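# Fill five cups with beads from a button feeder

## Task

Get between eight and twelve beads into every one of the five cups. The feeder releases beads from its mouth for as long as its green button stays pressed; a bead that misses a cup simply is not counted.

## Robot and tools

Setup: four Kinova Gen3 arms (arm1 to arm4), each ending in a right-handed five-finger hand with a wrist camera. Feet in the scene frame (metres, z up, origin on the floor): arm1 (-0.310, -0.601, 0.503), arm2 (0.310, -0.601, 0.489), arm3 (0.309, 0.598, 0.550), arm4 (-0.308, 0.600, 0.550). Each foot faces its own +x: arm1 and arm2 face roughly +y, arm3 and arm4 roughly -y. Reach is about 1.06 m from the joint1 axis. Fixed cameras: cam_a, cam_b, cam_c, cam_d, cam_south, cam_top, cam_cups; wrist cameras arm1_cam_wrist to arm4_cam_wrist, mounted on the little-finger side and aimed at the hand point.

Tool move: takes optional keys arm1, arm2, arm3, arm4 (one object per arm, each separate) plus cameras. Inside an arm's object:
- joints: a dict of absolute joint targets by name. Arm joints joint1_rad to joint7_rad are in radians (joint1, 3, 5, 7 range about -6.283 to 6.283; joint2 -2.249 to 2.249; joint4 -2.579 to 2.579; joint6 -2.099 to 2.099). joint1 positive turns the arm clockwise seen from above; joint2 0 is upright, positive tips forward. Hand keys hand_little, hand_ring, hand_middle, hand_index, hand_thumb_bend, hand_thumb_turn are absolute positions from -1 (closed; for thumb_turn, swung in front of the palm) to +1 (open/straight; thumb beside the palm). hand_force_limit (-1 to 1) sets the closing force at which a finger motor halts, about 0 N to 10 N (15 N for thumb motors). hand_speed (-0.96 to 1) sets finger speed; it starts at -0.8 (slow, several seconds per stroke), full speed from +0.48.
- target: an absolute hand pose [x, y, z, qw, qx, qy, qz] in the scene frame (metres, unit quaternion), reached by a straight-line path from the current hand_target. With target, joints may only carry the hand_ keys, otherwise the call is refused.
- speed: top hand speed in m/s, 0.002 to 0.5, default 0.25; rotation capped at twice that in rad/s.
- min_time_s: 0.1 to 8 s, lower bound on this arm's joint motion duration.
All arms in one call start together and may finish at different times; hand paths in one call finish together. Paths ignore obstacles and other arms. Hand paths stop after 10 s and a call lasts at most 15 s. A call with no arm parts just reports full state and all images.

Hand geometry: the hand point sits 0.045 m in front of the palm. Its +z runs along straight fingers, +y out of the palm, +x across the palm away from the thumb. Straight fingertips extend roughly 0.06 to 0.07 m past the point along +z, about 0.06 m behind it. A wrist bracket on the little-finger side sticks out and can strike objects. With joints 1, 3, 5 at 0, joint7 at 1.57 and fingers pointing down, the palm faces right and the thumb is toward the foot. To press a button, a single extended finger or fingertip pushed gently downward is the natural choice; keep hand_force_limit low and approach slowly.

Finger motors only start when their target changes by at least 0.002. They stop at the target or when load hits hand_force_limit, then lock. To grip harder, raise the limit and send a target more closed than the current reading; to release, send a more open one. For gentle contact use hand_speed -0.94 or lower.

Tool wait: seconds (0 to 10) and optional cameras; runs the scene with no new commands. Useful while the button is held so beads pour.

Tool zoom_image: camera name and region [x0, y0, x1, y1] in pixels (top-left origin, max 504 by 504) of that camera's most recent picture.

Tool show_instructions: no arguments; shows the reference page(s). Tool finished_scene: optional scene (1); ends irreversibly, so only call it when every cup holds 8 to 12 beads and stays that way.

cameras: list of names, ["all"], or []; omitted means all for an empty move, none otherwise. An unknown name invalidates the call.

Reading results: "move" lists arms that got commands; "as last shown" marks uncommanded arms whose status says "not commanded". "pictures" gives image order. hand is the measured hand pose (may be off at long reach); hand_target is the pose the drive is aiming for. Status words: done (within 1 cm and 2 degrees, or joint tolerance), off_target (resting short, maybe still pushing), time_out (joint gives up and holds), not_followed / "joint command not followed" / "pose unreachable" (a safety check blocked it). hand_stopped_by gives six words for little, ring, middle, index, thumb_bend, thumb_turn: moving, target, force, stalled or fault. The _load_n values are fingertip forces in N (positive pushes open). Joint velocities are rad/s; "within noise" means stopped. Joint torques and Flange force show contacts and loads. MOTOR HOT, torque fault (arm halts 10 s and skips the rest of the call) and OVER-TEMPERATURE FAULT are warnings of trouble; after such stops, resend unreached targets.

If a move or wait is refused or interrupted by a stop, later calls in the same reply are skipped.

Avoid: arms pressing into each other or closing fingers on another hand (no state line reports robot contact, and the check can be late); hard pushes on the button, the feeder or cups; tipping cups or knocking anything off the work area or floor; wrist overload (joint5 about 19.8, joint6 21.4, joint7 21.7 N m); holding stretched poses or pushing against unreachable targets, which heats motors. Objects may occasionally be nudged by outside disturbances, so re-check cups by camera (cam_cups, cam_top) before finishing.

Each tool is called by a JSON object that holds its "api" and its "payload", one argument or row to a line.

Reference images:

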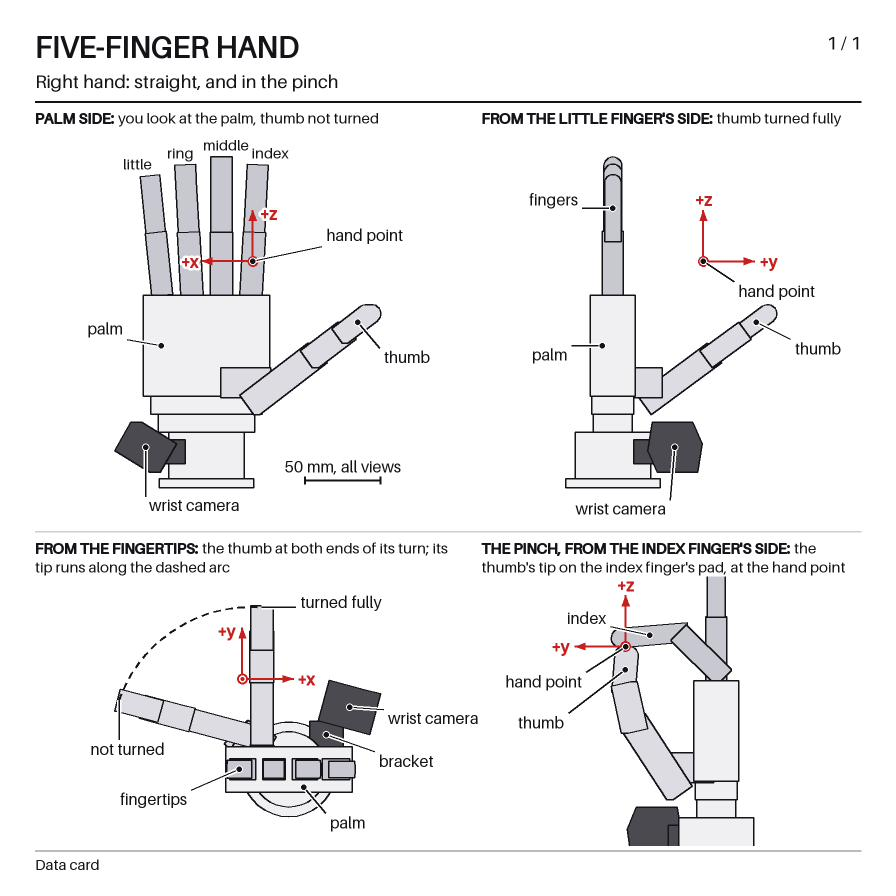

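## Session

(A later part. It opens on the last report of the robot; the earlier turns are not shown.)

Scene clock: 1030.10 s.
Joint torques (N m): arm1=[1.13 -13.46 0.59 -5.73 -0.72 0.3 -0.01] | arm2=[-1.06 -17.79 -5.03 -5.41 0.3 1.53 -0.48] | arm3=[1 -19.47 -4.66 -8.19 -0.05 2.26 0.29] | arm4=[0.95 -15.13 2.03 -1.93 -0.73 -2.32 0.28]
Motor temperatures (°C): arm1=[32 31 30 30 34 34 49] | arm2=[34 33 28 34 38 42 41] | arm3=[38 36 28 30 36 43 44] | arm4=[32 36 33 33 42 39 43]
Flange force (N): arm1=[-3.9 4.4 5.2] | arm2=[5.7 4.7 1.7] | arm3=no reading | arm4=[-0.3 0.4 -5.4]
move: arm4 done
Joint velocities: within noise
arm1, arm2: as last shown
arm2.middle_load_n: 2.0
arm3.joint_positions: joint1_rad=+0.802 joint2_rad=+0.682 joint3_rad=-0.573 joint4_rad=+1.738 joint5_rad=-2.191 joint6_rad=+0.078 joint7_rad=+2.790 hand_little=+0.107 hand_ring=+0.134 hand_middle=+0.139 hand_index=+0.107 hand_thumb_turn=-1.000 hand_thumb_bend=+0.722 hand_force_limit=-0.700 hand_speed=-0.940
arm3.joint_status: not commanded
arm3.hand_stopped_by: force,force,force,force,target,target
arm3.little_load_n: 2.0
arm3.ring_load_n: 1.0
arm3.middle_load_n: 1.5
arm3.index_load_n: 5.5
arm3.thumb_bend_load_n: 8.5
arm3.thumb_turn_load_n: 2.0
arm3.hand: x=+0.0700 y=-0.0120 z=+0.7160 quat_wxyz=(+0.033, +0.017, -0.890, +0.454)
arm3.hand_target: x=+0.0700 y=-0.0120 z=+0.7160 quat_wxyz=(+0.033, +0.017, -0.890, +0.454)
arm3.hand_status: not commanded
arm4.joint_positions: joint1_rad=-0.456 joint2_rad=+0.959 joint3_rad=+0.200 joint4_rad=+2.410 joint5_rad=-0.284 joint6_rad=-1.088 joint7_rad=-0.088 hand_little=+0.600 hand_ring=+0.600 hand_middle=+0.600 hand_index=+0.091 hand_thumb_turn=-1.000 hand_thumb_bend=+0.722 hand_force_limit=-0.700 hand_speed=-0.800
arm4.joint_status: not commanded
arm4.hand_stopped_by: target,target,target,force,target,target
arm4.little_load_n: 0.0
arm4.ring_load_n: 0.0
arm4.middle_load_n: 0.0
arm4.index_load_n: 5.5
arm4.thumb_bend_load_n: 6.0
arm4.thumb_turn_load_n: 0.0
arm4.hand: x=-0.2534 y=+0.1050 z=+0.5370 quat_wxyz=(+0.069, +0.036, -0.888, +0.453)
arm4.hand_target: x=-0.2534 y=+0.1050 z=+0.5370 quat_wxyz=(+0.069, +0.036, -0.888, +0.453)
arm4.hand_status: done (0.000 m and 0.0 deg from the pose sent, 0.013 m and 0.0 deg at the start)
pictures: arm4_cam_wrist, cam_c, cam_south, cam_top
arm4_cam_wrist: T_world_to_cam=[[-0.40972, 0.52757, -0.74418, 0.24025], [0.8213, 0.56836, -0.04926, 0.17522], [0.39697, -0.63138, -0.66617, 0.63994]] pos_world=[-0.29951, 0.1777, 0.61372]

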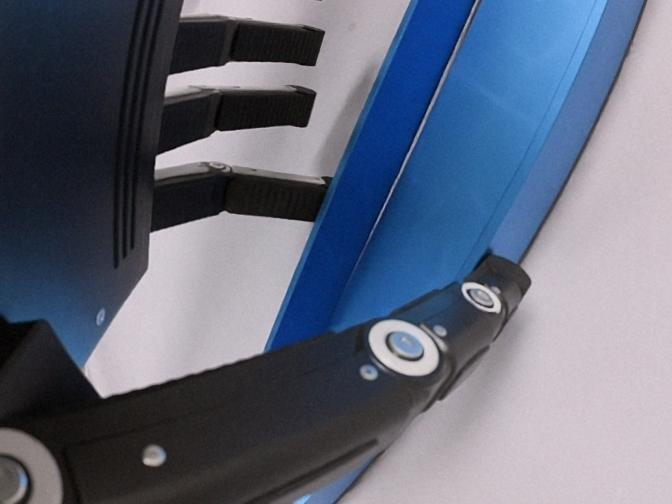

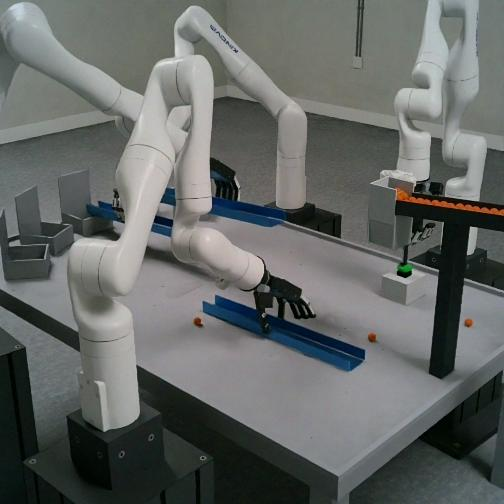

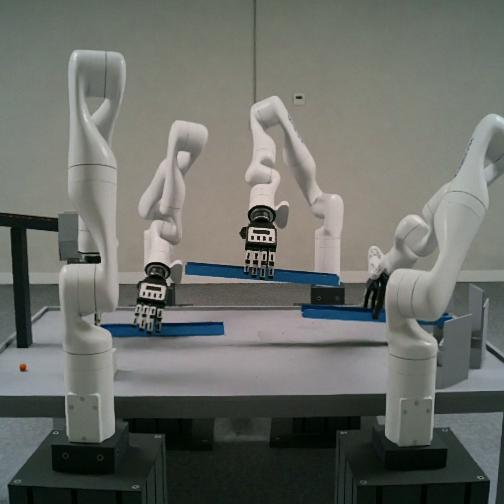

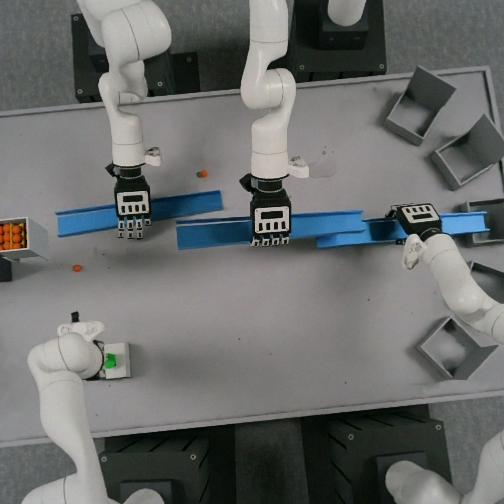

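{"api": "move", "payload": {
  "arm4": {"joints": {"hand_index": 0.6, "hand_speed": -0.8}}
}}

{"api": "move", "payload": {
  "arm4": {"target": [-0.2534, 0.113, 0.534, -0.0689, -0.0356, 0.8883, -0.4526], "speed": 0.04}
}}

{"api": "move", "payload": {
  "arm4": {"target": [-0.3006, 0.109, 0.534, 0.01426, -0.02799, 0.89057, -0.45377], "speed": 0.06},
  "cameras": ["arm4_cam_wrist", "cam_top", "cam_c", "cam_south"]
}}

{"api": "zoom_image", "payload": {
  "camera": "cam_top",
  "region": [40, 130, 240, 280]
}}

Scene clock: 1045.17 s.
Joint torques (N m): arm1=[1.12 -13.39 0.54 -5.78 -0.62 0.25 -0.05] | arm2=[-1.06 -17.81 -5.01 -5.38 0.31 1.51 -0.5] | arm3=[1.09 -19.5 -4.67 -8.13 -0.1 2.32 0.29] | arm4=[1.15 -14.43 1.88 -1.92 -0.72 -2.07 0.26]
Motor temperatures (°C): arm1=[32 31 30 30 34 34 49] | arm2=[34 33 28 34 38 42 41] | arm3=[38 36 28 30 36 43 44] | arm4=[32 36 33 32 42 39 43]
Flange force (N): arm1=[-3.8 4.1 4.9] | arm2=[5.7 4.7 1.8] | arm3=no reading | arm4=[-0.4 -1.0 -6.9]
move: arm4 done
Joint velocities: within noise
arm1, arm2: as last shown
arm1.middle_load_n: 0.5
arm2.ring_load_n: 2.0
arm3.joint_positions: joint1_rad=+0.802 joint2_rad=+0.682 joint3_rad=-0.573 joint4_rad=+1.738 joint5_rad=-2.191 joint6_rad=+0.078 joint7_rad=+2.790 hand_little=+0.107 hand_ring=+0.134 hand_middle=+0.139 hand_index=+0.107 hand_thumb_turn=-1.000 hand_thumb_bend=+0.722 hand_force_limit=-0.700 hand_speed=-0.940
arm3.joint_status: not commanded
arm3.hand_stopped_by: force,force,force,force,target,target
arm3.little_load_n: 2.0
arm3.ring_load_n: 0.5
arm3.middle_load_n: 1.0
arm3.index_load_n: 5.5
arm3.thumb_bend_load_n: 8.5
arm3.thumb_turn_load_n: 2.5
arm3.hand: x=+0.0700 y=-0.0120 z=+0.7160 quat_wxyz=(+0.033, +0.017, -0.890, +0.454)
arm3.hand_target: x=+0.0700 y=-0.0120 z=+0.7160 quat_wxyz=(+0.033, +0.017, -0.890, +0.454)
arm3.hand_status: not commanded
arm4.joint_positions: joint1_rad=-0.456 joint2_rad=+0.959 joint3_rad=+0.200 joint4_rad=+2.410 joint5_rad=-0.284 joint6_rad=-1.088 joint7_rad=-0.088 hand_little=+0.600 hand_ring=+0.600 hand_middle=+0.600 hand_index=+0.600 hand_thumb_turn=-1.000 hand_thumb_bend=+0.720 hand_force_limit=-0.700 hand_speed=-0.800
arm4.joint_status: all done
arm4.hand_stopped_by: target,target,target,target,target,target
arm4.little_load_n: 0.0
arm4.ring_load_n: 0.0
arm4.middle_load_n: 0.0
arm4.index_load_n: 0.0
arm4.thumb_bend_load_n: 1.0
arm4.thumb_turn_load_n: 0.0
arm4.hand: x=-0.2534 y=+0.1050 z=+0.5370 quat_wxyz=(+0.069, +0.036, -0.888, +0.453)
arm4.hand_target: x=-0.2534 y=+0.1050 z=+0.5370 quat_wxyz=(+0.069, +0.036, -0.888, +0.453)
arm4.hand_status: not commanded
pictures: none

Scene clock: 1046.13 s.
Joint torques (N m): arm1=[1.13 -13.41 0.59 -5.8 -0.71 0.3 -0.04] | arm2=[-1.06 -17.79 -5.03 -5.47 0.31 1.52 -0.51] | arm3=[1 -19.42 -4.66 -8.18 -0.09 2.22 0.28] | arm4=[1.07 -13.86 1.73 -1.27 -0.7 -1.82 0.33]
Motor temperatures (°C): arm1=[32 31 30 30 34 34 49] | arm2=[34 33 28 34 38 42 41] | arm3=[38 36 28 30 36 43 44] | arm4=[32 36 33 32 42 39 43]
Flange force (N): arm1=[-3.7 4.2 5.2] | arm2=[5.6 4.8 1.6] | arm3=no reading | arm4=[-0.1 -2.0 -6.8]
move: arm4 done
Joint velocities: within noise
arm1, arm2: as last shown
arm1.middle_load_n: 0.0
arm2.ring_load_n: 1.5
arm3.joint_positions: joint1_rad=+0.802 joint2_rad=+0.682 joint3_rad=-0.573 joint4_rad=+1.738 joint5_rad=-2.191 joint6_rad=+0.078 joint7_rad=+2.790 hand_little=+0.107 hand_ring=+0.134 hand_middle=+0.139 hand_index=+0.107 hand_thumb_turn=-1.000 hand_thumb_bend=+0.722 hand_force_limit=-0.700 hand_speed=-0.940
arm3.joint_status: not commanded
arm3.hand_stopped_by: force,force,force,force,target,target
arm3.little_load_n: 2.0
arm3.ring_load_n: 1.0
arm3.middle_load_n: 1.5
arm3.index_load_n: 5.5
arm3.thumb_bend_load_n: 8.5
arm3.thumb_turn_load_n: 2.0
arm3.hand: x=+0.0700 y=-0.0120 z=+0.7160 quat_wxyz=(+0.033, +0.017, -0.890, +0.454)
arm3.hand_target: x=+0.0700 y=-0.0120 z=+0.7160 quat_wxyz=(+0.033, +0.017, -0.890, +0.454)
arm3.hand_status: not commanded
arm4.joint_positions: joint1_rad=-0.460 joint2_rad=+0.975 joint3_rad=+0.193 joint4_rad=+2.432 joint5_rad=-0.291 joint6_rad=-1.124 joint7_rad=-0.098 hand_little=+0.600 hand_ring=+0.600 hand_middle=+0.600 hand_index=+0.600 hand_thumb_turn=-1.000 hand_thumb_bend=+0.720 hand_force_limit=-0.700 hand_speed=-0.800
arm4.joint_status: not commanded
arm4.hand_stopped_by: target,target,target,target,target,target
arm4.little_load_n: 0.0
arm4.ring_load_n: 0.0
arm4.middle_load_n: 0.0
arm4.index_load_n: 0.0
arm4.thumb_bend_load_n: 0.0
arm4.thumb_turn_load_n: 0.0
arm4.hand: x=-0.2534 y=+0.1130 z=+0.5340 quat_wxyz=(+0.069, +0.036, -0.888, +0.453)
arm4.hand_target: x=-0.2534 y=+0.1130 z=+0.5340 quat_wxyz=(+0.069, +0.036, -0.888, +0.453)
arm4.hand_status: done (0.000 m and 0.0 deg from the pose sent, 0.009 m and 0.0 deg at the start)
pictures: none

Scene clock: 1048.03 s.
Joint torques (N m): arm1=[1.06 -13.35 0.67 -5.82 -0.7 0.23 0.02] | arm2=[-1.06 -17.79 -5.03 -5.41 0.33 1.53 -0.48] | arm3=[0.96 -19.49 -4.75 -8.14 -0.07 2.29 0.27] | arm4=[0.99 -14.12 0.95 -1.38 -0.42 -1.82 0.3]
Motor temperatures (°C): arm1=[32 31 30 30 34 34 49] | arm2=[34 33 28 34 38 42 41] | arm3=[38 36 28 30 36 43 44] | arm4=[32 36 33 32 42 39 43]
Flange force (N): arm1=[-3.5 4.3 4.9] | arm2=[5.6 4.6 1.7] | arm3=no reading | arm4=[-2.5 -3.2 -5.9]
move: arm4 done
Joint velocities: within noise
arm1.joint_positions: joint1_rad=-0.200 joint2_rad=+0.288 joint3_rad=-0.130 joint4_rad=+2.034 joint5_rad=+0.065 joint6_rad=+0.824 joint7_rad=-1.864 hand_little=-1.000 hand_ring=-1.000 hand_middle=+1.000 hand_index=-1.000 hand_thumb_turn=+1.000 hand_thumb_bend=+1.000 hand_force_limit=+0.000 hand_speed=+0.000
arm1.joint_status: not commanded
arm1.hand_stopped_by: target,target,target,target,target,target
arm1.little_load_n: 0.0
arm1.ring_load_n: 0.0
arm1.middle_load_n: 0.0
arm1.index_load_n: 0.0
arm1.thumb_bend_load_n: 0.0
arm1.thumb_turn_load_n: 0.0
arm1.hand: x=-0.4200 y=-0.2250 z=+0.6550 quat_wxyz=(+0.000, +0.707, -0.707, +0.000)
arm1.hand_target: x=-0.4200 y=-0.2250 z=+0.6550 quat_wxyz=(+0.000, +0.707, -0.707, +0.000)
arm1.hand_status: not commanded
arm2.joint_positions: joint1_rad=+0.799 joint2_rad=+0.807 joint3_rad=-0.867 joint4_rad=+1.997 joint5_rad=+2.727 joint6_rad=+0.400 joint7_rad=-2.305 hand_little=+0.027 hand_ring=+0.089 hand_middle=+0.128 hand_index=+0.124 hand_thumb_turn=-1.000 hand_thumb_bend=+0.722 hand_force_limit=-0.700 hand_speed=-0.940
arm2.joint_status: not commanded
arm2.hand_stopped_by: force,force,force,force,target,target
arm2.little_load_n: 1.0
arm2.ring_load_n: 1.5
arm2.middle_load_n: 2.0
arm2.index_load_n: 4.5
arm2.thumb_bend_load_n: 11.0
arm2.thumb_turn_load_n: 0.0
arm2.hand: x=+0.3450 y=+0.0030 z=+0.6040 quat_wxyz=(-0.452, +0.890, -0.009, -0.065)
arm2.hand_target: x=+0.3450 y=+0.0030 z=+0.6040 quat_wxyz=(-0.452, +0.890, -0.009, -0.065)
arm2.hand_status: not commanded
arm3.joint_positions: joint1_rad=+0.802 joint2_rad=+0.682 joint3_rad=-0.573 joint4_rad=+1.738 joint5_rad=-2.191 joint6_rad=+0.078 joint7_rad=+2.790 hand_little=+0.107 hand_ring=+0.134 hand_middle=+0.139 hand_index=+0.107 hand_thumb_turn=-1.000 hand_thumb_bend=+0.722 hand_force_limit=-0.700 hand_speed=-0.940
arm3.joint_status: not commanded
arm3.hand_stopped_by: force,force,force,force,target,target
arm3.little_load_n: 2.0
arm3.ring_load_n: 1.0
arm3.middle_load_n: 1.5
arm3.index_load_n: 5.5
arm3.thumb_bend_load_n: 8.5
arm3.thumb_turn_load_n: 2.0
arm3.hand: x=+0.0700 y=-0.0120 z=+0.7160 quat_wxyz=(+0.033, +0.017, -0.890, +0.454)
arm3.hand_target: x=+0.0700 y=-0.0120 z=+0.7160 quat_wxyz=(+0.033, +0.017, -0.890, +0.454)
arm3.hand_status: not commanded
arm4.joint_positions: joint1_rad=-0.109 joint2_rad=+0.986 joint3_rad=+0.212 joint4_rad=+2.423 joint5_rad=+0.178 joint6_rad=-1.212 joint7_rad=-0.171 hand_little=+0.600 hand_ring=+0.600 hand_middle=+0.600 hand_index=+0.600 hand_thumb_turn=-1.000 hand_thumb_bend=+0.720 hand_force_limit=-0.700 hand_speed=-0.800
arm4.joint_status: not commanded
arm4.hand_stopped_by: target,target,target,target,target,target
arm4.little_load_n: 0.0
arm4.ring_load_n: 0.0
arm4.middle_load_n: 0.0
arm4.index_load_n: 0.0
arm4.thumb_bend_load_n: 0.0
arm4.thumb_turn_load_n: 0.0
arm4.hand: x=-0.3006 y=+0.1090 z=+0.5340 quat_wxyz=(-0.014, +0.028, -0.891, +0.454)
arm4.hand_target: x=-0.3006 y=+0.1090 z=+0.5340 quat_wxyz=(-0.014, +0.028, -0.891, +0.454)
arm4.hand_status: done (0.000 m and 0.0 deg from the pose sent, 0.047 m and 9.6 deg at the start)
pictures: arm4_cam_wrist, cam_c, cam_south, cam_top
arm4_cam_wrist: T_world_to_cam=[[-0.32186, 0.50871, -0.79851, 0.274], [0.78227, 0.61799, 0.07839, 0.12626], [0.53335, -0.59942, -0.59685, 0.65976]] pos_world=[-0.36246, 0.17806, 0.60267]

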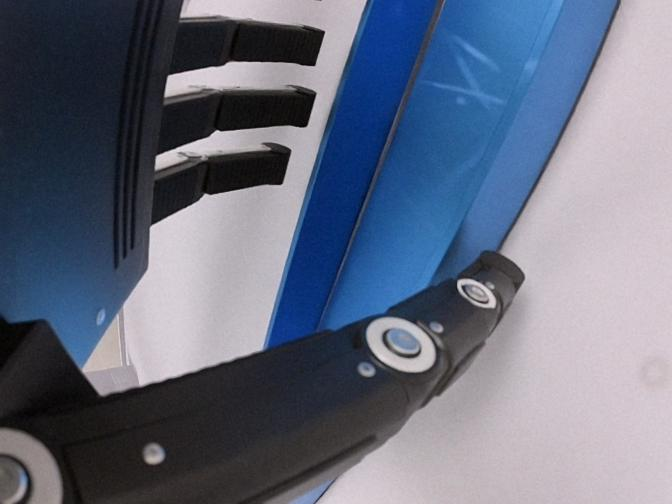

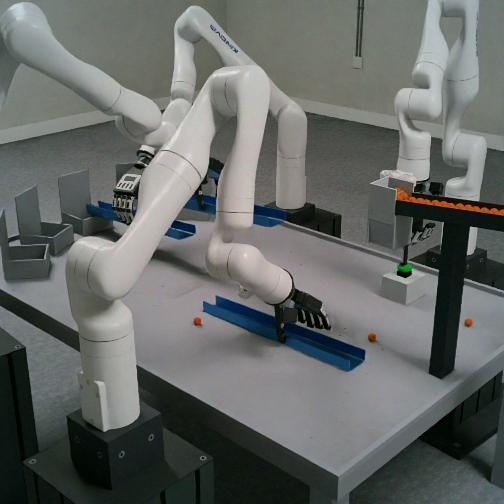

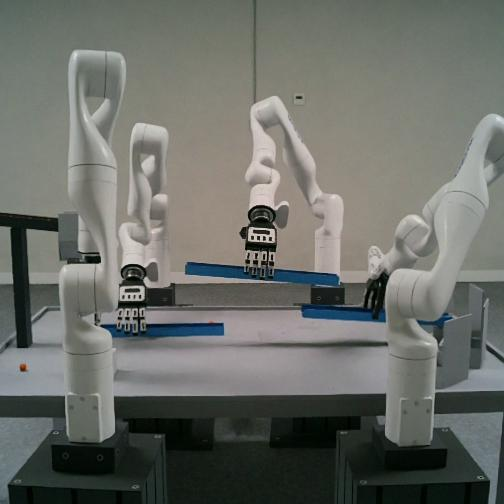

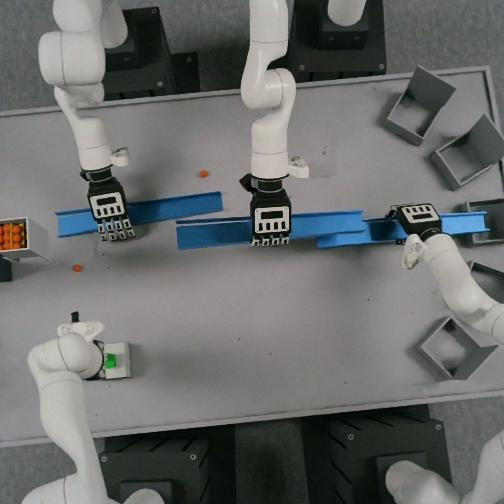

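Scaled by 2.520.

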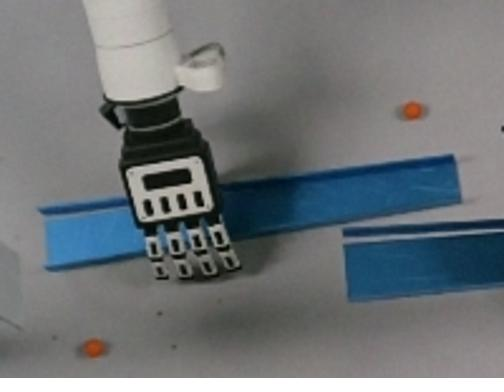

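{"api": "move", "payload": {
  "arm4": {"target": [-0.3006, 0.103, 0.531, 0.01426, -0.02799, 0.89057, -0.45377], "speed": 0.04}
}}

{"api": "move", "payload": {
  "arm4": {"joints": {"hand_index": -0.3, "hand_middle": -0.3, "hand_ring": -0.3, "hand_little": -0.3, "hand_force_limit": -0.4, "hand_speed": -0.94}},
  "cameras": ["arm4_cam_wrist", "cam_top"]
}}

Scene clock: 1054.47 s.
Joint torques (N m): arm1=[1.09 -13.38 0.56 -5.8 -0.77 0.28 0.04] | arm2=[-1.07 -17.78 -5.03 -5.44 0.33 1.52 -0.46] | arm3=[0.98 -19.39 -4.56 -8.17 -0.08 2.27 0.28] | arm4=[0.93 -14.36 0.97 -2.04 -0.52 -1.93 0.34]
Motor temperatures (°C): arm1=[32 31 30 30 34 34 49] | arm2=[34 33 28 34 38 42 41] | arm3=[38 36 28 30 36 43 44] | arm4=[32 36 33 32 42 39 43]
Flange force (N): arm1=[-3.6 4.4 5.1] | arm2=[5.6 4.7 1.6] | arm3=no reading | arm4=[-2.3 -2.8 -7.3]
move: arm4 done
Joint velocities: within noise
arm1, arm2: as last shown
arm1.ring_load_n: 0.5
arm3.joint_positions: joint1_rad=+0.802 joint2_rad=+0.682 joint3_rad=-0.573 joint4_rad=+1.738 joint5_rad=-2.191 joint6_rad=+0.078 joint7_rad=+2.790 hand_little=+0.107 hand_ring=+0.134 hand_middle=+0.139 hand_index=+0.107 hand_thumb_turn=-1.000 hand_thumb_bend=+0.722 hand_force_limit=-0.700 hand_speed=-0.940
arm3.joint_status: not commanded
arm3.hand_stopped_by: force,force,force,force,target,target
arm3.little_load_n: 2.0
arm3.ring_load_n: 1.0
arm3.middle_load_n: 1.5
arm3.index_load_n: 5.5
arm3.thumb_bend_load_n: 8.5
arm3.thumb_turn_load_n: 2.5
arm3.hand: x=+0.0700 y=-0.0120 z=+0.7160 quat_wxyz=(+0.033, +0.017, -0.890, +0.454)
arm3.hand_target: x=+0.0700 y=-0.0120 z=+0.7160 quat_wxyz=(+0.033, +0.017, -0.890, +0.454)
arm3.hand_status: not commanded
arm4.joint_positions: joint1_rad=-0.110 joint2_rad=+0.991 joint3_rad=+0.211 joint4_rad=+2.402 joint5_rad=+0.178 joint6_rad=-1.197 joint7_rad=-0.175 hand_little=+0.600 hand_ring=+0.600 hand_middle=+0.600 hand_index=+0.600 hand_thumb_turn=-1.000 hand_thumb_bend=+0.720 hand_force_limit=-0.700 hand_speed=-0.800
arm4.joint_status: not commanded
arm4.hand_stopped_by: target,target,target,target,target,target
arm4.little_load_n: 0.0
arm4.ring_load_n: 0.0
arm4.middle_load_n: 0.0
arm4.index_load_n: 0.0
arm4.thumb_bend_load_n: 1.0
arm4.thumb_turn_load_n: 0.0
arm4.hand: x=-0.3006 y=+0.1030 z=+0.5310 quat_wxyz=(-0.014, +0.028, -0.891, +0.454)
arm4.hand_target: x=-0.3006 y=+0.1030 z=+0.5310 quat_wxyz=(-0.014, +0.028, -0.891, +0.454)
arm4.hand_status: done (0.000 m and 0.0 deg from the pose sent, 0.007 m and 0.0 deg at the start)
pictures: none

Scene clock: 1058.23 s.
Joint torques (N m): arm1=[1.07 -13.44 0.65 -5.83 -0.7 0.26 -0.02] | arm2=[-1.14 -17.81 -5.05 -5.41 0.31 1.51 -0.48] | arm3=[1 -19.37 -4.61 -8.15 -0.06 2.24 0.25] | arm4=[0.9 -12.35 0.7 -0.03 -0.26 -0.74 0.29]
Motor temperatures (°C): arm1=[32 31 30 30 34 34 49] | arm2=[34 33 28 34 38 42 41] | arm3=[38 36 28 30 36 43 44] | arm4=[32 36 33 32 42 39 43]
Flange force (N): arm1=[-3.7 4.2 5.1] | arm2=[5.8 4.8 1.6] | arm3=no reading | arm4=[-1.8 -6.4 -6.0]
move: arm4 off_target
Joint velocities: within noise
arm1, arm2: as last shown
arm1.ring_load_n: 0.0
arm3.joint_positions: joint1_rad=+0.802 joint2_rad=+0.682 joint3_rad=-0.573 joint4_rad=+1.738 joint5_rad=-2.191 joint6_rad=+0.078 joint7_rad=+2.790 hand_little=+0.107 hand_ring=+0.134 hand_middle=+0.139 hand_index=+0.107 hand_thumb_turn=-1.000 hand_thumb_bend=+0.722 hand_force_limit=-0.700 hand_speed=-0.940
arm3.joint_status: not commanded
arm3.hand_stopped_by: force,force,force,force,target,target
arm3.little_load_n: 2.0
arm3.ring_load_n: 1.0
arm3.middle_load_n: 1.5
arm3.index_load_n: 5.5
arm3.thumb_bend_load_n: 8.5
arm3.thumb_turn_load_n: 2.5
arm3.hand: x=+0.0700 y=-0.0120 z=+0.7160 quat_wxyz=(+0.033, +0.017, -0.890, +0.454)
arm3.hand_target: x=+0.0700 y=-0.0120 z=+0.7160 quat_wxyz=(+0.033, +0.017, -0.890, +0.454)
arm3.hand_status: not commanded
arm4.joint_positions: joint1_rad=-0.110 joint2_rad=+0.991 joint3_rad=+0.211 joint4_rad=+2.402 joint5_rad=+0.178 joint6_rad=-1.197 joint7_rad=-0.175 hand_little=+0.110 hand_ring=+0.144 hand_middle=+0.167 hand_index=+0.150 hand_thumb_turn=-1.000 hand_thumb_bend=+0.721 hand_force_limit=-0.400 hand_speed=-0.940
arm4.joint_status: hand_little off_target (ended at +0.110, target -0.300); hand_ring off_target (ended at +0.144, target -0.300); hand_middle off_target (ended at +0.167, target -0.300); hand_index off_target (ended at +0.150, target -0.300); the others done
arm4.hand_stopped_by: force,force,force,force,target,target
arm4.little_load_n: 4.0
arm4.ring_load_n: 2.5
arm4.middle_load_n: 0.5
arm4.index_load_n: 2.5
arm4.thumb_bend_load_n: 4.0
arm4.thumb_turn_load_n: 0.5
arm4.hand: x=-0.3006 y=+0.1030 z=+0.5310 quat_wxyz=(-0.014, +0.028, -0.891, +0.454)
arm4.hand_target: x=-0.3006 y=+0.1030 z=+0.5310 quat_wxyz=(-0.014, +0.028, -0.891, +0.454)
arm4.hand_status: not commanded
arm4_cam_wrist: T_world_to_cam=[[-0.32186, 0.50871, -0.79851, 0.27466], [0.78227, 0.61799, 0.07839, 0.13021], [0.53335, -0.59942, -0.59685, 0.65437]] pos_world=[-0.36246, 0.17206, 0.59967]

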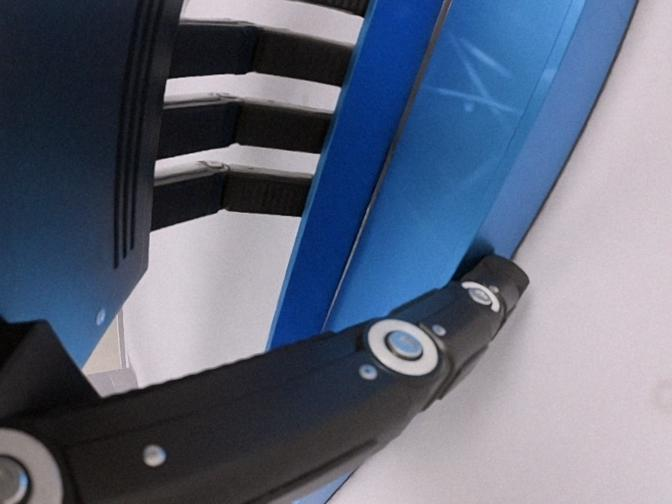

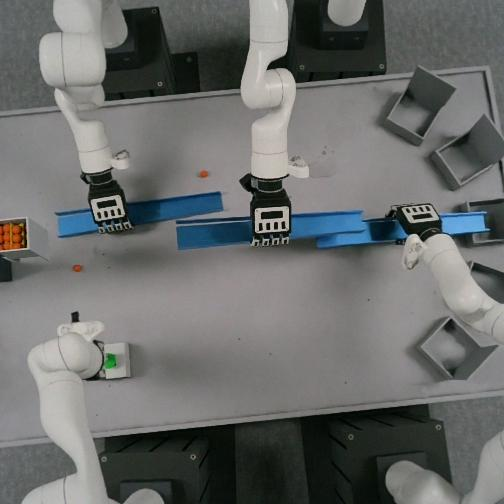

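{"api": "move", "payload": {
  "arm4": {"joints": {"hand_index": -0.31, "hand_force_limit": 0.2, "hand_speed": -0.94}}
}}

{"api": "move", "payload": {
  "arm4": {"joints": {"hand_middle": -0.31, "hand_ring": -0.31, "hand_little": -0.31, "hand_force_limit": -0.3, "hand_speed": -0.94}}
}}

{"api": "move", "payload": {
  "arm4": {"joints": {"hand_index": -0.32, "hand_force_limit": 0.4, "hand_speed": -0.94}}
}}

Scene clock: 1062.77 s.
Joint torques (N m): arm1=[1.02 -13.46 0.61 -5.77 -0.7 0.24 -0.06] | arm2=[-1.09 -17.79 -5.05 -5.44 0.33 1.51 -0.49] | arm3=[1.02 -19.48 -4.78 -8.13 -0.07 2.25 0.27] | arm4=[1.07 -11.87 0.95 0.56 -0.14 -0.44 0.33]
Motor temperatures (°C): arm1=[32 31 30 30 34 34 49] | arm2=[34 33 28 34 38 42 41] | arm3=[38 36 28 30 36 43 44] | arm4=[32 36 33 32 42 39 43]
Flange force (N): arm1=[-3.9 4.0 5.0] | arm2=[5.6 4.8 1.6] | arm3=no reading | arm4=[-2.6 -7.2 -5.3]
move: arm4 off_target
Joint velocities: within noise
arm1, arm2: as last shown
arm1.middle_load_n: -0.5
arm2.ring_load_n: 2.0
arm2.thumb_turn_load_n: 0.5
arm3.joint_positions: joint1_rad=+0.802 joint2_rad=+0.682 joint3_rad=-0.573 joint4_rad=+1.738 joint5_rad=-2.191 joint6_rad=+0.078 joint7_rad=+2.790 hand_little=+0.107 hand_ring=+0.134 hand_middle=+0.139 hand_index=+0.107 hand_thumb_turn=-1.000 hand_thumb_bend=+0.722 hand_force_limit=-0.700 hand_speed=-0.940
arm3.joint_status: not commanded
arm3.hand_stopped_by: force,force,force,force,target,target
arm3.little_load_n: 2.0
arm3.ring_load_n: 1.0
arm3.middle_load_n: 1.5
arm3.index_load_n: 5.5
arm3.thumb_bend_load_n: 8.5
arm3.thumb_turn_load_n: 2.5
arm3.hand: x=+0.0700 y=-0.0120 z=+0.7160 quat_wxyz=(+0.033, +0.017, -0.890, +0.454)
arm3.hand_target: x=+0.0700 y=-0.0120 z=+0.7160 quat_wxyz=(+0.033, +0.017, -0.890, +0.454)
arm3.hand_status: not commanded
arm4.joint_positions: joint1_rad=-0.110 joint2_rad=+0.991 joint3_rad=+0.211 joint4_rad=+2.402 joint5_rad=+0.178 joint6_rad=-1.197 joint7_rad=-0.175 hand_little=+0.110 hand_ring=+0.144 hand_middle=+0.166 hand_index=+0.129 hand_thumb_turn=-1.000 hand_thumb_bend=+0.721 hand_force_limit=+0.200 hand_speed=-0.940
arm4.joint_status: hand_index off_target (ended at +0.129, target -0.310); the others done
arm4.hand_stopped_by: force,force,force,force,target,target
arm4.little_load_n: 3.0
arm4.ring_load_n: 1.5
arm4.middle_load_n: 0.0
arm4.index_load_n: 6.5
arm4.thumb_bend_load_n: 5.0
arm4.thumb_turn_load_n: 0.5
arm4.hand: x=-0.3006 y=+0.1030 z=+0.5310 quat_wxyz=(-0.014, +0.028, -0.891, +0.454)
arm4.hand_target: x=-0.3006 y=+0.1030 z=+0.5310 quat_wxyz=(-0.014, +0.028, -0.891, +0.454)
arm4.hand_status: not commanded
pictures: none

Scene clock: 1063.30 s.
Joint torques (N m): arm1=[1.1 -13.31 0.58 -5.76 -0.71 0.25 -0.04] | arm2=[-1.07 -17.76 -5.03 -5.42 0.34 1.5 -0.48] | arm3=[1.07 -19.39 -4.72 -8.28 -0.06 2.23 0.29] | arm4=[0.94 -11.05 0.72 0.36 -0.21 -0.25 0.33]
Motor temperatures (°C): arm1=[32 31 30 30 34 34 49] | arm2=[34 33 28 34 38 42 41] | arm3=[38 36 28 30 36 43 44] | arm4=[32 36 33 32 42 39 43]
Flange force (N): arm1=[-3.7 4.2 4.8] | arm2=[5.6 4.7 1.6] | arm3=no reading | arm4=[-2.0 -8.9 -7.4]
move: arm4 off_target
Joint velocities: within noise
arm1, arm2: as last shown
arm1.middle_load_n: 0.0
arm2.ring_load_n: 1.5
arm2.thumb_turn_load_n: 0.0
arm3.joint_positions: joint1_rad=+0.802 joint2_rad=+0.682 joint3_rad=-0.573 joint4_rad=+1.738 joint5_rad=-2.191 joint6_rad=+0.078 joint7_rad=+2.790 hand_little=+0.107 hand_ring=+0.134 hand_middle=+0.139 hand_index=+0.107 hand_thumb_turn=-1.000 hand_thumb_bend=+0.722 hand_force_limit=-0.700 hand_speed=-0.940
arm3.joint_status: not commanded
arm3.hand_stopped_by: force,force,force,force,target,target
arm3.little_load_n: 2.0
arm3.ring_load_n: 0.5
arm3.middle_load_n: 1.5
arm3.index_load_n: 5.5
arm3.thumb_bend_load_n: 8.5
arm3.thumb_turn_load_n: 2.0
arm3.hand: x=+0.0700 y=-0.0120 z=+0.7160 quat_wxyz=(+0.033, +0.017, -0.890, +0.454)
arm3.hand_target: x=+0.0700 y=-0.0120 z=+0.7160 quat_wxyz=(+0.033, +0.017, -0.890, +0.454)
arm3.hand_status: not commanded
arm4.joint_positions: joint1_rad=-0.110 joint2_rad=+0.991 joint3_rad=+0.211 joint4_rad=+2.402 joint5_rad=+0.178 joint6_rad=-1.197 joint7_rad=-0.175 hand_little=+0.094 hand_ring=+0.123 hand_middle=+0.140 hand_index=+0.129 hand_thumb_turn=-1.000 hand_thumb_bend=+0.722 hand_force_limit=-0.300 hand_speed=-0.940
arm4.joint_status: hand_little off_target (ended at +0.094, target -0.310); hand_ring off_target (ended at +0.123, target -0.310); hand_middle off_target (ended at +0.140, target -0.310); the others done
arm4.hand_stopped_by: force,force,force,force,target,target
arm4.little_load_n: 2.5
arm4.ring_load_n: 4.0
arm4.middle_load_n: 4.0
arm4.index_load_n: 3.5
arm4.thumb_bend_load_n: 7.5
arm4.thumb_turn_load_n: 1.0
arm4.hand: x=-0.3006 y=+0.1030 z=+0.5310 quat_wxyz=(-0.014, +0.028, -0.891, +0.454)
arm4.hand_target: x=-0.3006 y=+0.1030 z=+0.5310 quat_wxyz=(-0.014, +0.028, -0.891, +0.454)
arm4.hand_status: not commanded
pictures: none

Scene clock: 1063.80 s.
Joint torques (N m): arm1=[1.05 -13.36 0.56 -5.79 -0.7 0.26 -0.02] | arm2=[-1.07 -17.79 -5.04 -5.4 0.33 1.5 -0.47] | arm3=[0.96 -19.48 -4.65 -8.2 -0.09 2.28 0.23] | arm4=[1.06 -10.68 0.78 0.62 -0.16 0.02 0.42]
Motor temperatures (°C): arm1=[32 31 30 30 34 34 49] | arm2=[34 33 28 34 38 42 41] | arm3=[38 36 28 30 36 43 44] | arm4=[32 36 33 32 42 39 43]
Flange force (N): arm1=[-3.7 4.1 4.9] | arm2=[5.6 4.7 1.7] | arm3=no reading | arm4=[-2.4 -9.3 -7.5]
move: arm4 off_target
Joint velocities: within noise
arm1, arm2: as last shown
arm3.joint_positions: joint1_rad=+0.802 joint2_rad=+0.682 joint3_rad=-0.573 joint4_rad=+1.738 joint5_rad=-2.191 joint6_rad=+0.078 joint7_rad=+2.790 hand_little=+0.107 hand_ring=+0.134 hand_middle=+0.139 hand_index=+0.107 hand_thumb_turn=-1.000 hand_thumb_bend=+0.722 hand_force_limit=-0.700 hand_speed=-0.940
arm3.joint_status: not commanded
arm3.hand_stopped_by: force,force,force,force,target,target
arm3.little_load_n: 2.0
arm3.ring_load_n: 1.0
arm3.middle_load_n: 1.0
arm3.index_load_n: 5.5
arm3.thumb_bend_load_n: 8.5
arm3.thumb_turn_load_n: 2.0
arm3.hand: x=+0.0700 y=-0.0120 z=+0.7160 quat_wxyz=(+0.033, +0.017, -0.890, +0.454)
arm3.hand_target: x=+0.0700 y=-0.0120 z=+0.7160 quat_wxyz=(+0.033, +0.017, -0.890, +0.454)
arm3.hand_status: not commanded
arm4.joint_positions: joint1_rad=-0.110 joint2_rad=+0.991 joint3_rad=+0.211 joint4_rad=+2.402 joint5_rad=+0.178 joint6_rad=-1.197 joint7_rad=-0.175 hand_little=+0.094 hand_ring=+0.123 hand_middle=+0.140 hand_index=+0.109 hand_thumb_turn=-1.000 hand_thumb_bend=+0.722 hand_force_limit=+0.400 hand_speed=-0.940
arm4.joint_status: hand_index off_target (ended at +0.109, target -0.320); the others done
arm4.hand_stopped_by: force,force,force,force,target,target
arm4.little_load_n: 1.5
arm4.ring_load_n: 3.0
arm4.middle_load_n: 3.0
arm4.index_load_n: 7.5
arm4.thumb_bend_load_n: 8.5
arm4.thumb_turn_load_n: 0.5
arm4.hand: x=-0.3006 y=+0.1030 z=+0.5310 quat_wxyz=(-0.014, +0.028, -0.891, +0.454)
arm4.hand_target: x=-0.3006 y=+0.1030 z=+0.5310 quat_wxyz=(-0.014, +0.028, -0.891, +0.454)
arm4.hand_status: not commanded
pictures: none

{"api": "move", "payload": {
  "arm4": {"joints": {"hand_middle": -0.32, "hand_ring": -0.32, "hand_little": -0.32, "hand_force_limit": -0.05, "hand_speed": -0.94}}
}}

{"api": "move", "payload": {
  "arm4": {"joints": {"hand_index": -0.33, "hand_force_limit": 0.7, "hand_speed": -0.94}},
  "cameras": ["arm4_cam_wrist"]
}}

Scene clock: 1069.57 s.
Joint torques (N m): arm1=[1.09 -13.35 0.62 -5.88 -0.68 0.26 -0.02] | arm2=[-1.08 -17.76 -5.05 -5.42 0.32 1.52 -0.5] | arm3=[0.96 -19.44 -4.64 -8.08 -0.09 2.25 0.3] | arm4=[0.85 -9.7 0.38 1.57 0.04 0.54 0.32]
Motor temperatures (°C): arm1=[32 31 30 30 34 34 49] | arm2=[34 33 28 34 38 42 41] | arm3=[38 36 28 30 36 43 44] | arm4=[32 36 33 32 42 39 43]
Flange force (N): arm1=[-3.4 4.2 5.0] | arm2=[5.6 4.6 1.6] | arm3=no reading | arm4=[-1.6 -11.2 -7.0]
move: arm4 off_target
Joint velocities: within noise
arm1, arm2: as last shown
arm2.middle_load_n: 2.5
arm3.joint_positions: joint1_rad=+0.802 joint2_rad=+0.682 joint3_rad=-0.573 joint4_rad=+1.738 joint5_rad=-2.191 joint6_rad=+0.078 joint7_rad=+2.790 hand_little=+0.107 hand_ring=+0.134 hand_middle=+0.139 hand_index=+0.107 hand_thumb_turn=-1.000 hand_thumb_bend=+0.722 hand_force_limit=-0.700 hand_speed=-0.940
arm3.joint_status: not commanded
arm3.hand_stopped_by: force,force,force,force,target,target
arm3.little_load_n: 1.5
arm3.ring_load_n: 0.5
arm3.middle_load_n: 1.0
arm3.index_load_n: 5.5
arm3.thumb_bend_load_n: 8.5
arm3.thumb_turn_load_n: 2.0
arm3.hand: x=+0.0700 y=-0.0120 z=+0.7160 quat_wxyz=(+0.033, +0.017, -0.890, +0.454)
arm3.hand_target: x=+0.0700 y=-0.0120 z=+0.7160 quat_wxyz=(+0.033, +0.017, -0.890, +0.454)
arm3.hand_status: not commanded
arm4.joint_positions: joint1_rad=-0.110 joint2_rad=+0.991 joint3_rad=+0.211 joint4_rad=+2.402 joint5_rad=+0.178 joint6_rad=-1.197 joint7_rad=-0.175 hand_little=+0.067 hand_ring=+0.107 hand_middle=+0.130 hand_index=+0.109 hand_thumb_turn=-1.000 hand_thumb_bend=+0.722 hand_force_limit=-0.050 hand_speed=-0.940
arm4.joint_status: hand_little off_target (ended at +0.067, target -0.320); hand_ring off_target (ended at +0.107, target -0.320); hand_middle off_target (ended at +0.130, target -0.320); the others done
arm4.hand_stopped_by: force,force,force,force,target,target
arm4.little_load_n: 5.5
arm4.ring_load_n: 5.0
arm4.middle_load_n: 4.0
arm4.index_load_n: 5.5
arm4.thumb_bend_load_n: 10.0
arm4.thumb_turn_load_n: 1.0
arm4.hand: x=-0.3006 y=+0.1030 z=+0.5310 quat_wxyz=(-0.014, +0.028, -0.891, +0.454)
arm4.hand_target: x=-0.3006 y=+0.1030 z=+0.5310 quat_wxyz=(-0.014, +0.028, -0.891, +0.454)
arm4.hand_status: not commanded
pictures: none

Scene clock: 1070.07 s.
Joint torques (N m): arm1=[1.02 -13.39 0.64 -5.66 -0.69 0.28 0] | arm2=[-1.11 -17.74 -5.05 -5.41 0.33 1.48 -0.47] | arm3=[1 -19.46 -4.65 -8.23 -0.05 2.22 0.29] | arm4=[1.07 -9.66 0.73 1.44 -0.07 0.56 0.48]
Motor temperatures (°C): arm1=[32 31 30 30 34 34 49] | arm2=[34 33 28 34 38 42 41] | arm3=[38 36 28 30 36 43 44] | arm4=[32 36 33 32 42 39 43]
Flange force (N): arm1=[-4.1 4.2 4.8] | arm2=[5.6 4.7 1.5] | arm3=no reading | arm4=[-2.3 -11.2 -7.3]
move: arm4 off_target
Joint velocities: within noise
arm1, arm2: as last shown
arm2.ring_load_n: 2.0
arm2.middle_load_n: 2.0
arm2.index_load_n: 4.0
arm3.joint_positions: joint1_rad=+0.802 joint2_rad=+0.682 joint3_rad=-0.573 joint4_rad=+1.738 joint5_rad=-2.191 joint6_rad=+0.078 joint7_rad=+2.790 hand_little=+0.107 hand_ring=+0.134 hand_middle=+0.139 hand_index=+0.107 hand_thumb_turn=-1.000 hand_thumb_bend=+0.722 hand_force_limit=-0.700 hand_speed=-0.940
arm3.joint_status: not commanded
arm3.hand_stopped_by: force,force,force,force,target,target
arm3.little_load_n: 2.0
arm3.ring_load_n: 0.5
arm3.middle_load_n: 1.5
arm3.index_load_n: 5.5
arm3.thumb_bend_load_n: 8.5
arm3.thumb_turn_load_n: 2.5
arm3.hand: x=+0.0700 y=-0.0120 z=+0.7160 quat_wxyz=(+0.033, +0.017, -0.890, +0.454)
arm3.hand_target: x=+0.0700 y=-0.0120 z=+0.7160 quat_wxyz=(+0.033, +0.017, -0.890, +0.454)
arm3.hand_status: not commanded
arm4.joint_positions: joint1_rad=-0.110 joint2_rad=+0.991 joint3_rad=+0.211 joint4_rad=+2.402 joint5_rad=+0.178 joint6_rad=-1.197 joint7_rad=-0.175 hand_little=+0.067 hand_ring=+0.107 hand_middle=+0.130 hand_index=+0.089 hand_thumb_turn=-1.000 hand_thumb_bend=+0.722 hand_force_limit=+0.700 hand_speed=-0.940
arm4.joint_status: hand_index off_target (ended at +0.089, target -0.330); the others done
arm4.hand_stopped_by: force,force,force,force,target,target
arm4.little_load_n: 4.5
arm4.ring_load_n: 3.5
arm4.middle_load_n: 3.0
arm4.index_load_n: 9.5
arm4.thumb_bend_load_n: 11.0
arm4.thumb_turn_load_n: 1.0
arm4.hand: x=-0.3006 y=+0.1030 z=+0.5310 quat_wxyz=(-0.014, +0.028, -0.891, +0.454)
arm4.hand_target: x=-0.3006 y=+0.1030 z=+0.5310 quat_wxyz=(-0.014, +0.028, -0.891, +0.454)
arm4.hand_status: not commanded
arm4_cam_wrist: T_world_to_cam=[[-0.32186, 0.50871, -0.79851, 0.27466], [0.78227, 0.61799, 0.07839, 0.13021], [0.53335, -0.59942, -0.59685, 0.65437]] pos_world=[-0.36246, 0.17206, 0.59967]

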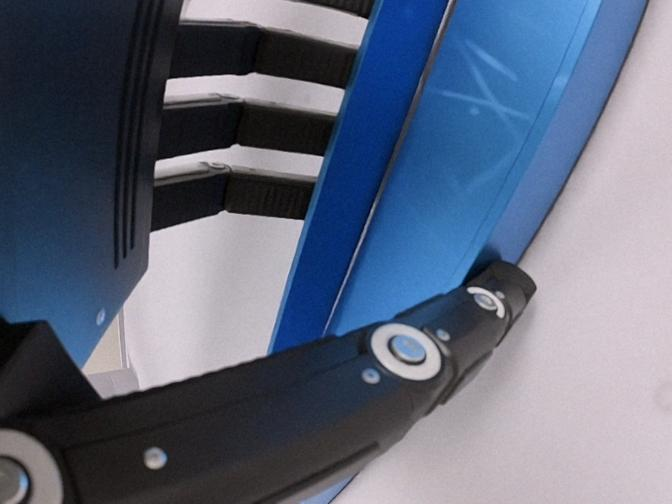

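{"api": "move", "payload": {
  "arm3": {"joints": {"hand_middle": -0.31, "hand_ring": -0.31, "hand_little": -0.31, "hand_force_limit": -0.3, "hand_speed": -0.94}},
  "arm2": {"joints": {"hand_middle": -0.31, "hand_ring": -0.31, "hand_little": -0.31, "hand_force_limit": -0.3, "hand_speed": -0.94}}
}}

{"api": "move", "payload": {
  "arm3": {"joints": {"hand_index": -0.31, "hand_force_limit": 0.4, "hand_speed": -0.94}},
  "arm2": {"joints": {"hand_index": -0.31, "hand_force_limit": 0.4, "hand_speed": -0.94}},
  "cameras": ["cam_top", "cam_south", "cam_a", "cam_cups"]
}}

Scene clock: 1076.53 s.
Joint torques (N m): arm1=[1.05 -13.34 0.63 -5.76 -0.69 0.26 -0.05] | arm2=[-1.08 -17.8 -5.01 -5.41 0.34 1.51 -0.48] | arm3=[1.05 -19.39 -4.64 -8.28 -0.11 2.3 0.25] | arm4=[1.15 -9.65 0.77 1.42 -0.07 0.57 0.47]
Motor temperatures (°C): arm1=[32 31 30 30 34 34 49] | arm2=[34 33 27 34 38 42 41] | arm3=[38 36 28 30 36 43 44] | arm4=[32 36 33 32 42 39 43]
Flange force (N): arm1=[-3.7 4.0 4.9] | arm2=[5.7 4.7 1.7] | arm3=no reading | arm4=[-2.6 -11.2 -7.3]
move: arm2 off_target; arm3 off_target
Joint velocities: within noise
arm1.joint_positions: joint1_rad=-0.200 joint2_rad=+0.288 joint3_rad=-0.130 joint4_rad=+2.034 joint5_rad=+0.065 joint6_rad=+0.824 joint7_rad=-1.864 hand_little=-1.000 hand_ring=-1.000 hand_middle=+1.000 hand_index=-1.000 hand_thumb_turn=+1.000 hand_thumb_bend=+1.000 hand_force_limit=+0.000 hand_speed=+0.000
arm1.joint_status: not commanded
arm1.hand_stopped_by: target,target,target,target,target,target
arm1.little_load_n: 0.5
arm1.ring_load_n: 0.0
arm1.middle_load_n: 0.0
arm1.index_load_n: 0.0
arm1.thumb_bend_load_n: 0.0
arm1.thumb_turn_load_n: 0.0
arm1.hand: x=-0.4200 y=-0.2250 z=+0.6550 quat_wxyz=(+0.000, +0.707, -0.707, +0.000)
arm1.hand_target: x=-0.4200 y=-0.2250 z=+0.6550 quat_wxyz=(+0.000, +0.707, -0.707, +0.000)
arm1.hand_status: not commanded
arm2.joint_positions: joint1_rad=+0.799 joint2_rad=+0.807 joint3_rad=-0.867 joint4_rad=+1.997 joint5_rad=+2.727 joint6_rad=+0.400 joint7_rad=-2.305 hand_little=-0.016 hand_ring=+0.068 hand_middle=+0.117 hand_index=+0.124 hand_thumb_turn=-1.000 hand_thumb_bend=+0.722 hand_force_limit=-0.300 hand_speed=-0.940
arm2.joint_status: hand_little off_target (ended at -0.016, target -0.310); hand_ring off_target (ended at +0.068, target -0.310); hand_middle off_target (ended at +0.117, target -0.310); the others done
arm2.hand_stopped_by: force,force,force,force,target,target
arm2.little_load_n: 4.0
arm2.ring_load_n: 2.5
arm2.middle_load_n: 2.5
arm2.index_load_n: 3.5
arm2.thumb_bend_load_n: 14.0
arm2.thumb_turn_load_n: 3.5
arm2.hand: x=+0.3450 y=+0.0030 z=+0.6040 quat_wxyz=(-0.452, +0.890, -0.009, -0.065)
arm2.hand_target: x=+0.3450 y=+0.0030 z=+0.6040 quat_wxyz=(-0.452, +0.890, -0.009, -0.065)
arm2.hand_status: not commanded
arm3.joint_positions: joint1_rad=+0.802 joint2_rad=+0.682 joint3_rad=-0.573 joint4_rad=+1.738 joint5_rad=-2.191 joint6_rad=+0.078 joint7_rad=+2.790 hand_little=+0.069 hand_ring=+0.107 hand_middle=+0.124 hand_index=+0.107 hand_thumb_turn=-1.000 hand_thumb_bend=+0.722 hand_force_limit=-0.300 hand_speed=-0.940
arm3.joint_status: hand_little off_target (ended at +0.069, target -0.310); hand_ring off_target (ended at +0.107, target -0.310); hand_middle off_target (ended at +0.124, target -0.310); the others done
arm3.hand_stopped_by: force,force,force,force,target,target
arm3.little_load_n: 4.0
arm3.ring_load_n: 3.0
arm3.middle_load_n: 2.5
arm3.index_load_n: 3.0
arm3.thumb_bend_load_n: 12.0
arm3.thumb_turn_load_n: 6.0
arm3.hand: x=+0.0700 y=-0.0120 z=+0.7160 quat_wxyz=(+0.033, +0.017, -0.890, +0.454)
arm3.hand_target: x=+0.0700 y=-0.0120 z=+0.7160 quat_wxyz=(+0.033, +0.017, -0.890, +0.454)
arm3.hand_status: not commanded
arm4: as last shown
arm4.little_load_n: 4.0
pictures: none

Scene clock: 1077.07 s.
Joint torques (N m): arm1=[1.11 -13.39 0.57 -5.68 -0.71 0.28 -0.01] | arm2=[-1.06 -17.8 -5.06 -5.43 0.35 1.47 -0.49] | arm3=[0.91 -19.47 -4.73 -8.16 -0.11 2.27 0.3] | arm4=[1.07 -9.61 0.8 1.42 -0.08 0.63 0.43]
Motor temperatures (°C): arm1=[32 31 30 30 34 34 49] | arm2=[34 33 27 34 38 42 41] | arm3=[38 36 28 30 36 43 44] | arm4=[32 36 33 32 42 39 43]
Flange force (N): arm1=[-4.0 4.3 4.9] | arm2=[5.5 4.8 1.7] | arm3=no reading | arm4=[-2.4 -11.0 -7.5]
move: arm2 off_target; arm3 off_target
Joint velocities: within noise
arm1, arm4: as last shown
arm1.little_load_n: 0.0
arm2.joint_positions: joint1_rad=+0.799 joint2_rad=+0.807 joint3_rad=-0.867 joint4_rad=+1.997 joint5_rad=+2.727 joint6_rad=+0.400 joint7_rad=-2.305 hand_little=-0.016 hand_ring=+0.068 hand_middle=+0.117 hand_index=+0.098 hand_thumb_turn=-1.000 hand_thumb_bend=+0.723 hand_force_limit=+0.400 hand_speed=-0.940
arm2.joint_status: hand_index off_target (ended at +0.098, target -0.310); the others done
arm2.hand_stopped_by: force,force,force,force,target,target
arm2.little_load_n: 4.0
arm2.ring_load_n: 1.5
arm2.middle_load_n: 1.0
arm2.index_load_n: 7.5
arm2.thumb_bend_load_n: 15.5
arm2.thumb_turn_load_n: 2.0
arm2.hand: x=+0.3450 y=+0.0030 z=+0.6040 quat_wxyz=(-0.452, +0.890, -0.009, -0.065)
arm2.hand_target: x=+0.3450 y=+0.0030 z=+0.6040 quat_wxyz=(-0.452, +0.890, -0.009, -0.065)
arm2.hand_status: not commanded
arm3.joint_positions: joint1_rad=+0.802 joint2_rad=+0.682 joint3_rad=-0.573 joint4_rad=+1.738 joint5_rad=-2.191 joint6_rad=+0.078 joint7_rad=+2.790 hand_little=+0.069 hand_ring=+0.107 hand_middle=+0.124 hand_index=+0.092 hand_thumb_turn=-1.000 hand_thumb_bend=+0.723 hand_force_limit=+0.400 hand_speed=-0.940
arm3.joint_status: hand_index off_target (ended at +0.092, target -0.310); the others done
arm3.hand_stopped_by: force,force,force,force,target,target
arm3.little_load_n: 4.0
arm3.ring_load_n: 2.5
arm3.middle_load_n: 1.5
arm3.index_load_n: 7.5
arm3.thumb_bend_load_n: 13.0
arm3.thumb_turn_load_n: 5.0
arm3.hand: x=+0.0700 y=-0.0120 z=+0.7160 quat_wxyz=(+0.033, +0.017, -0.890, +0.454)
arm3.hand_target: x=+0.0700 y=-0.0120 z=+0.7160 quat_wxyz=(+0.033, +0.017, -0.890, +0.454)
arm3.hand_status: not commanded
arm4.index_load_n: 9.0
pictures: cam_a, cam_cups, cam_south, cam_top

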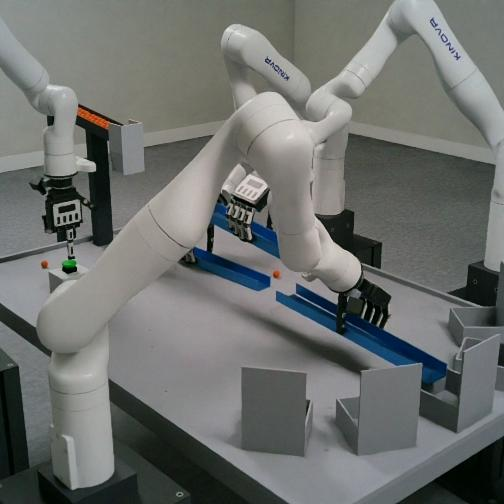

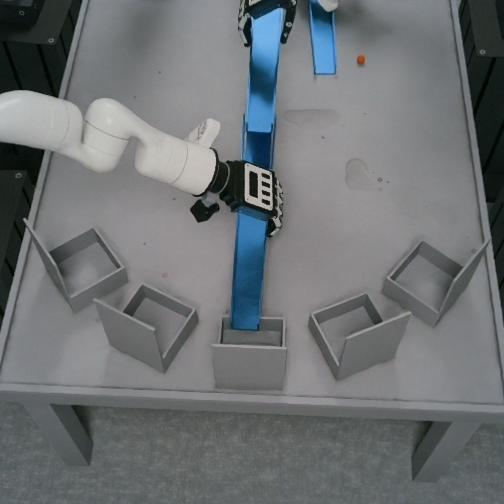

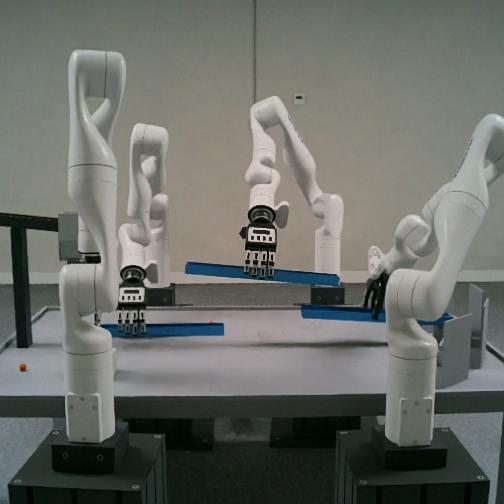

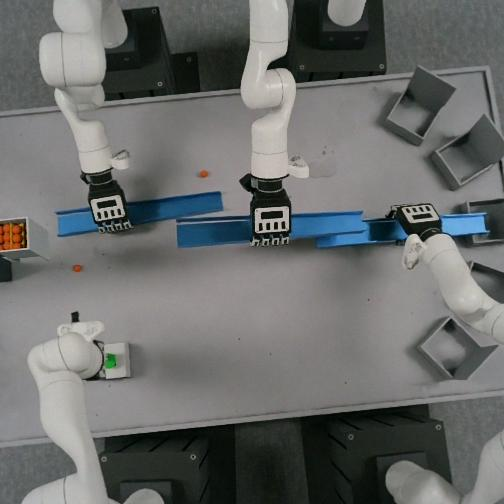

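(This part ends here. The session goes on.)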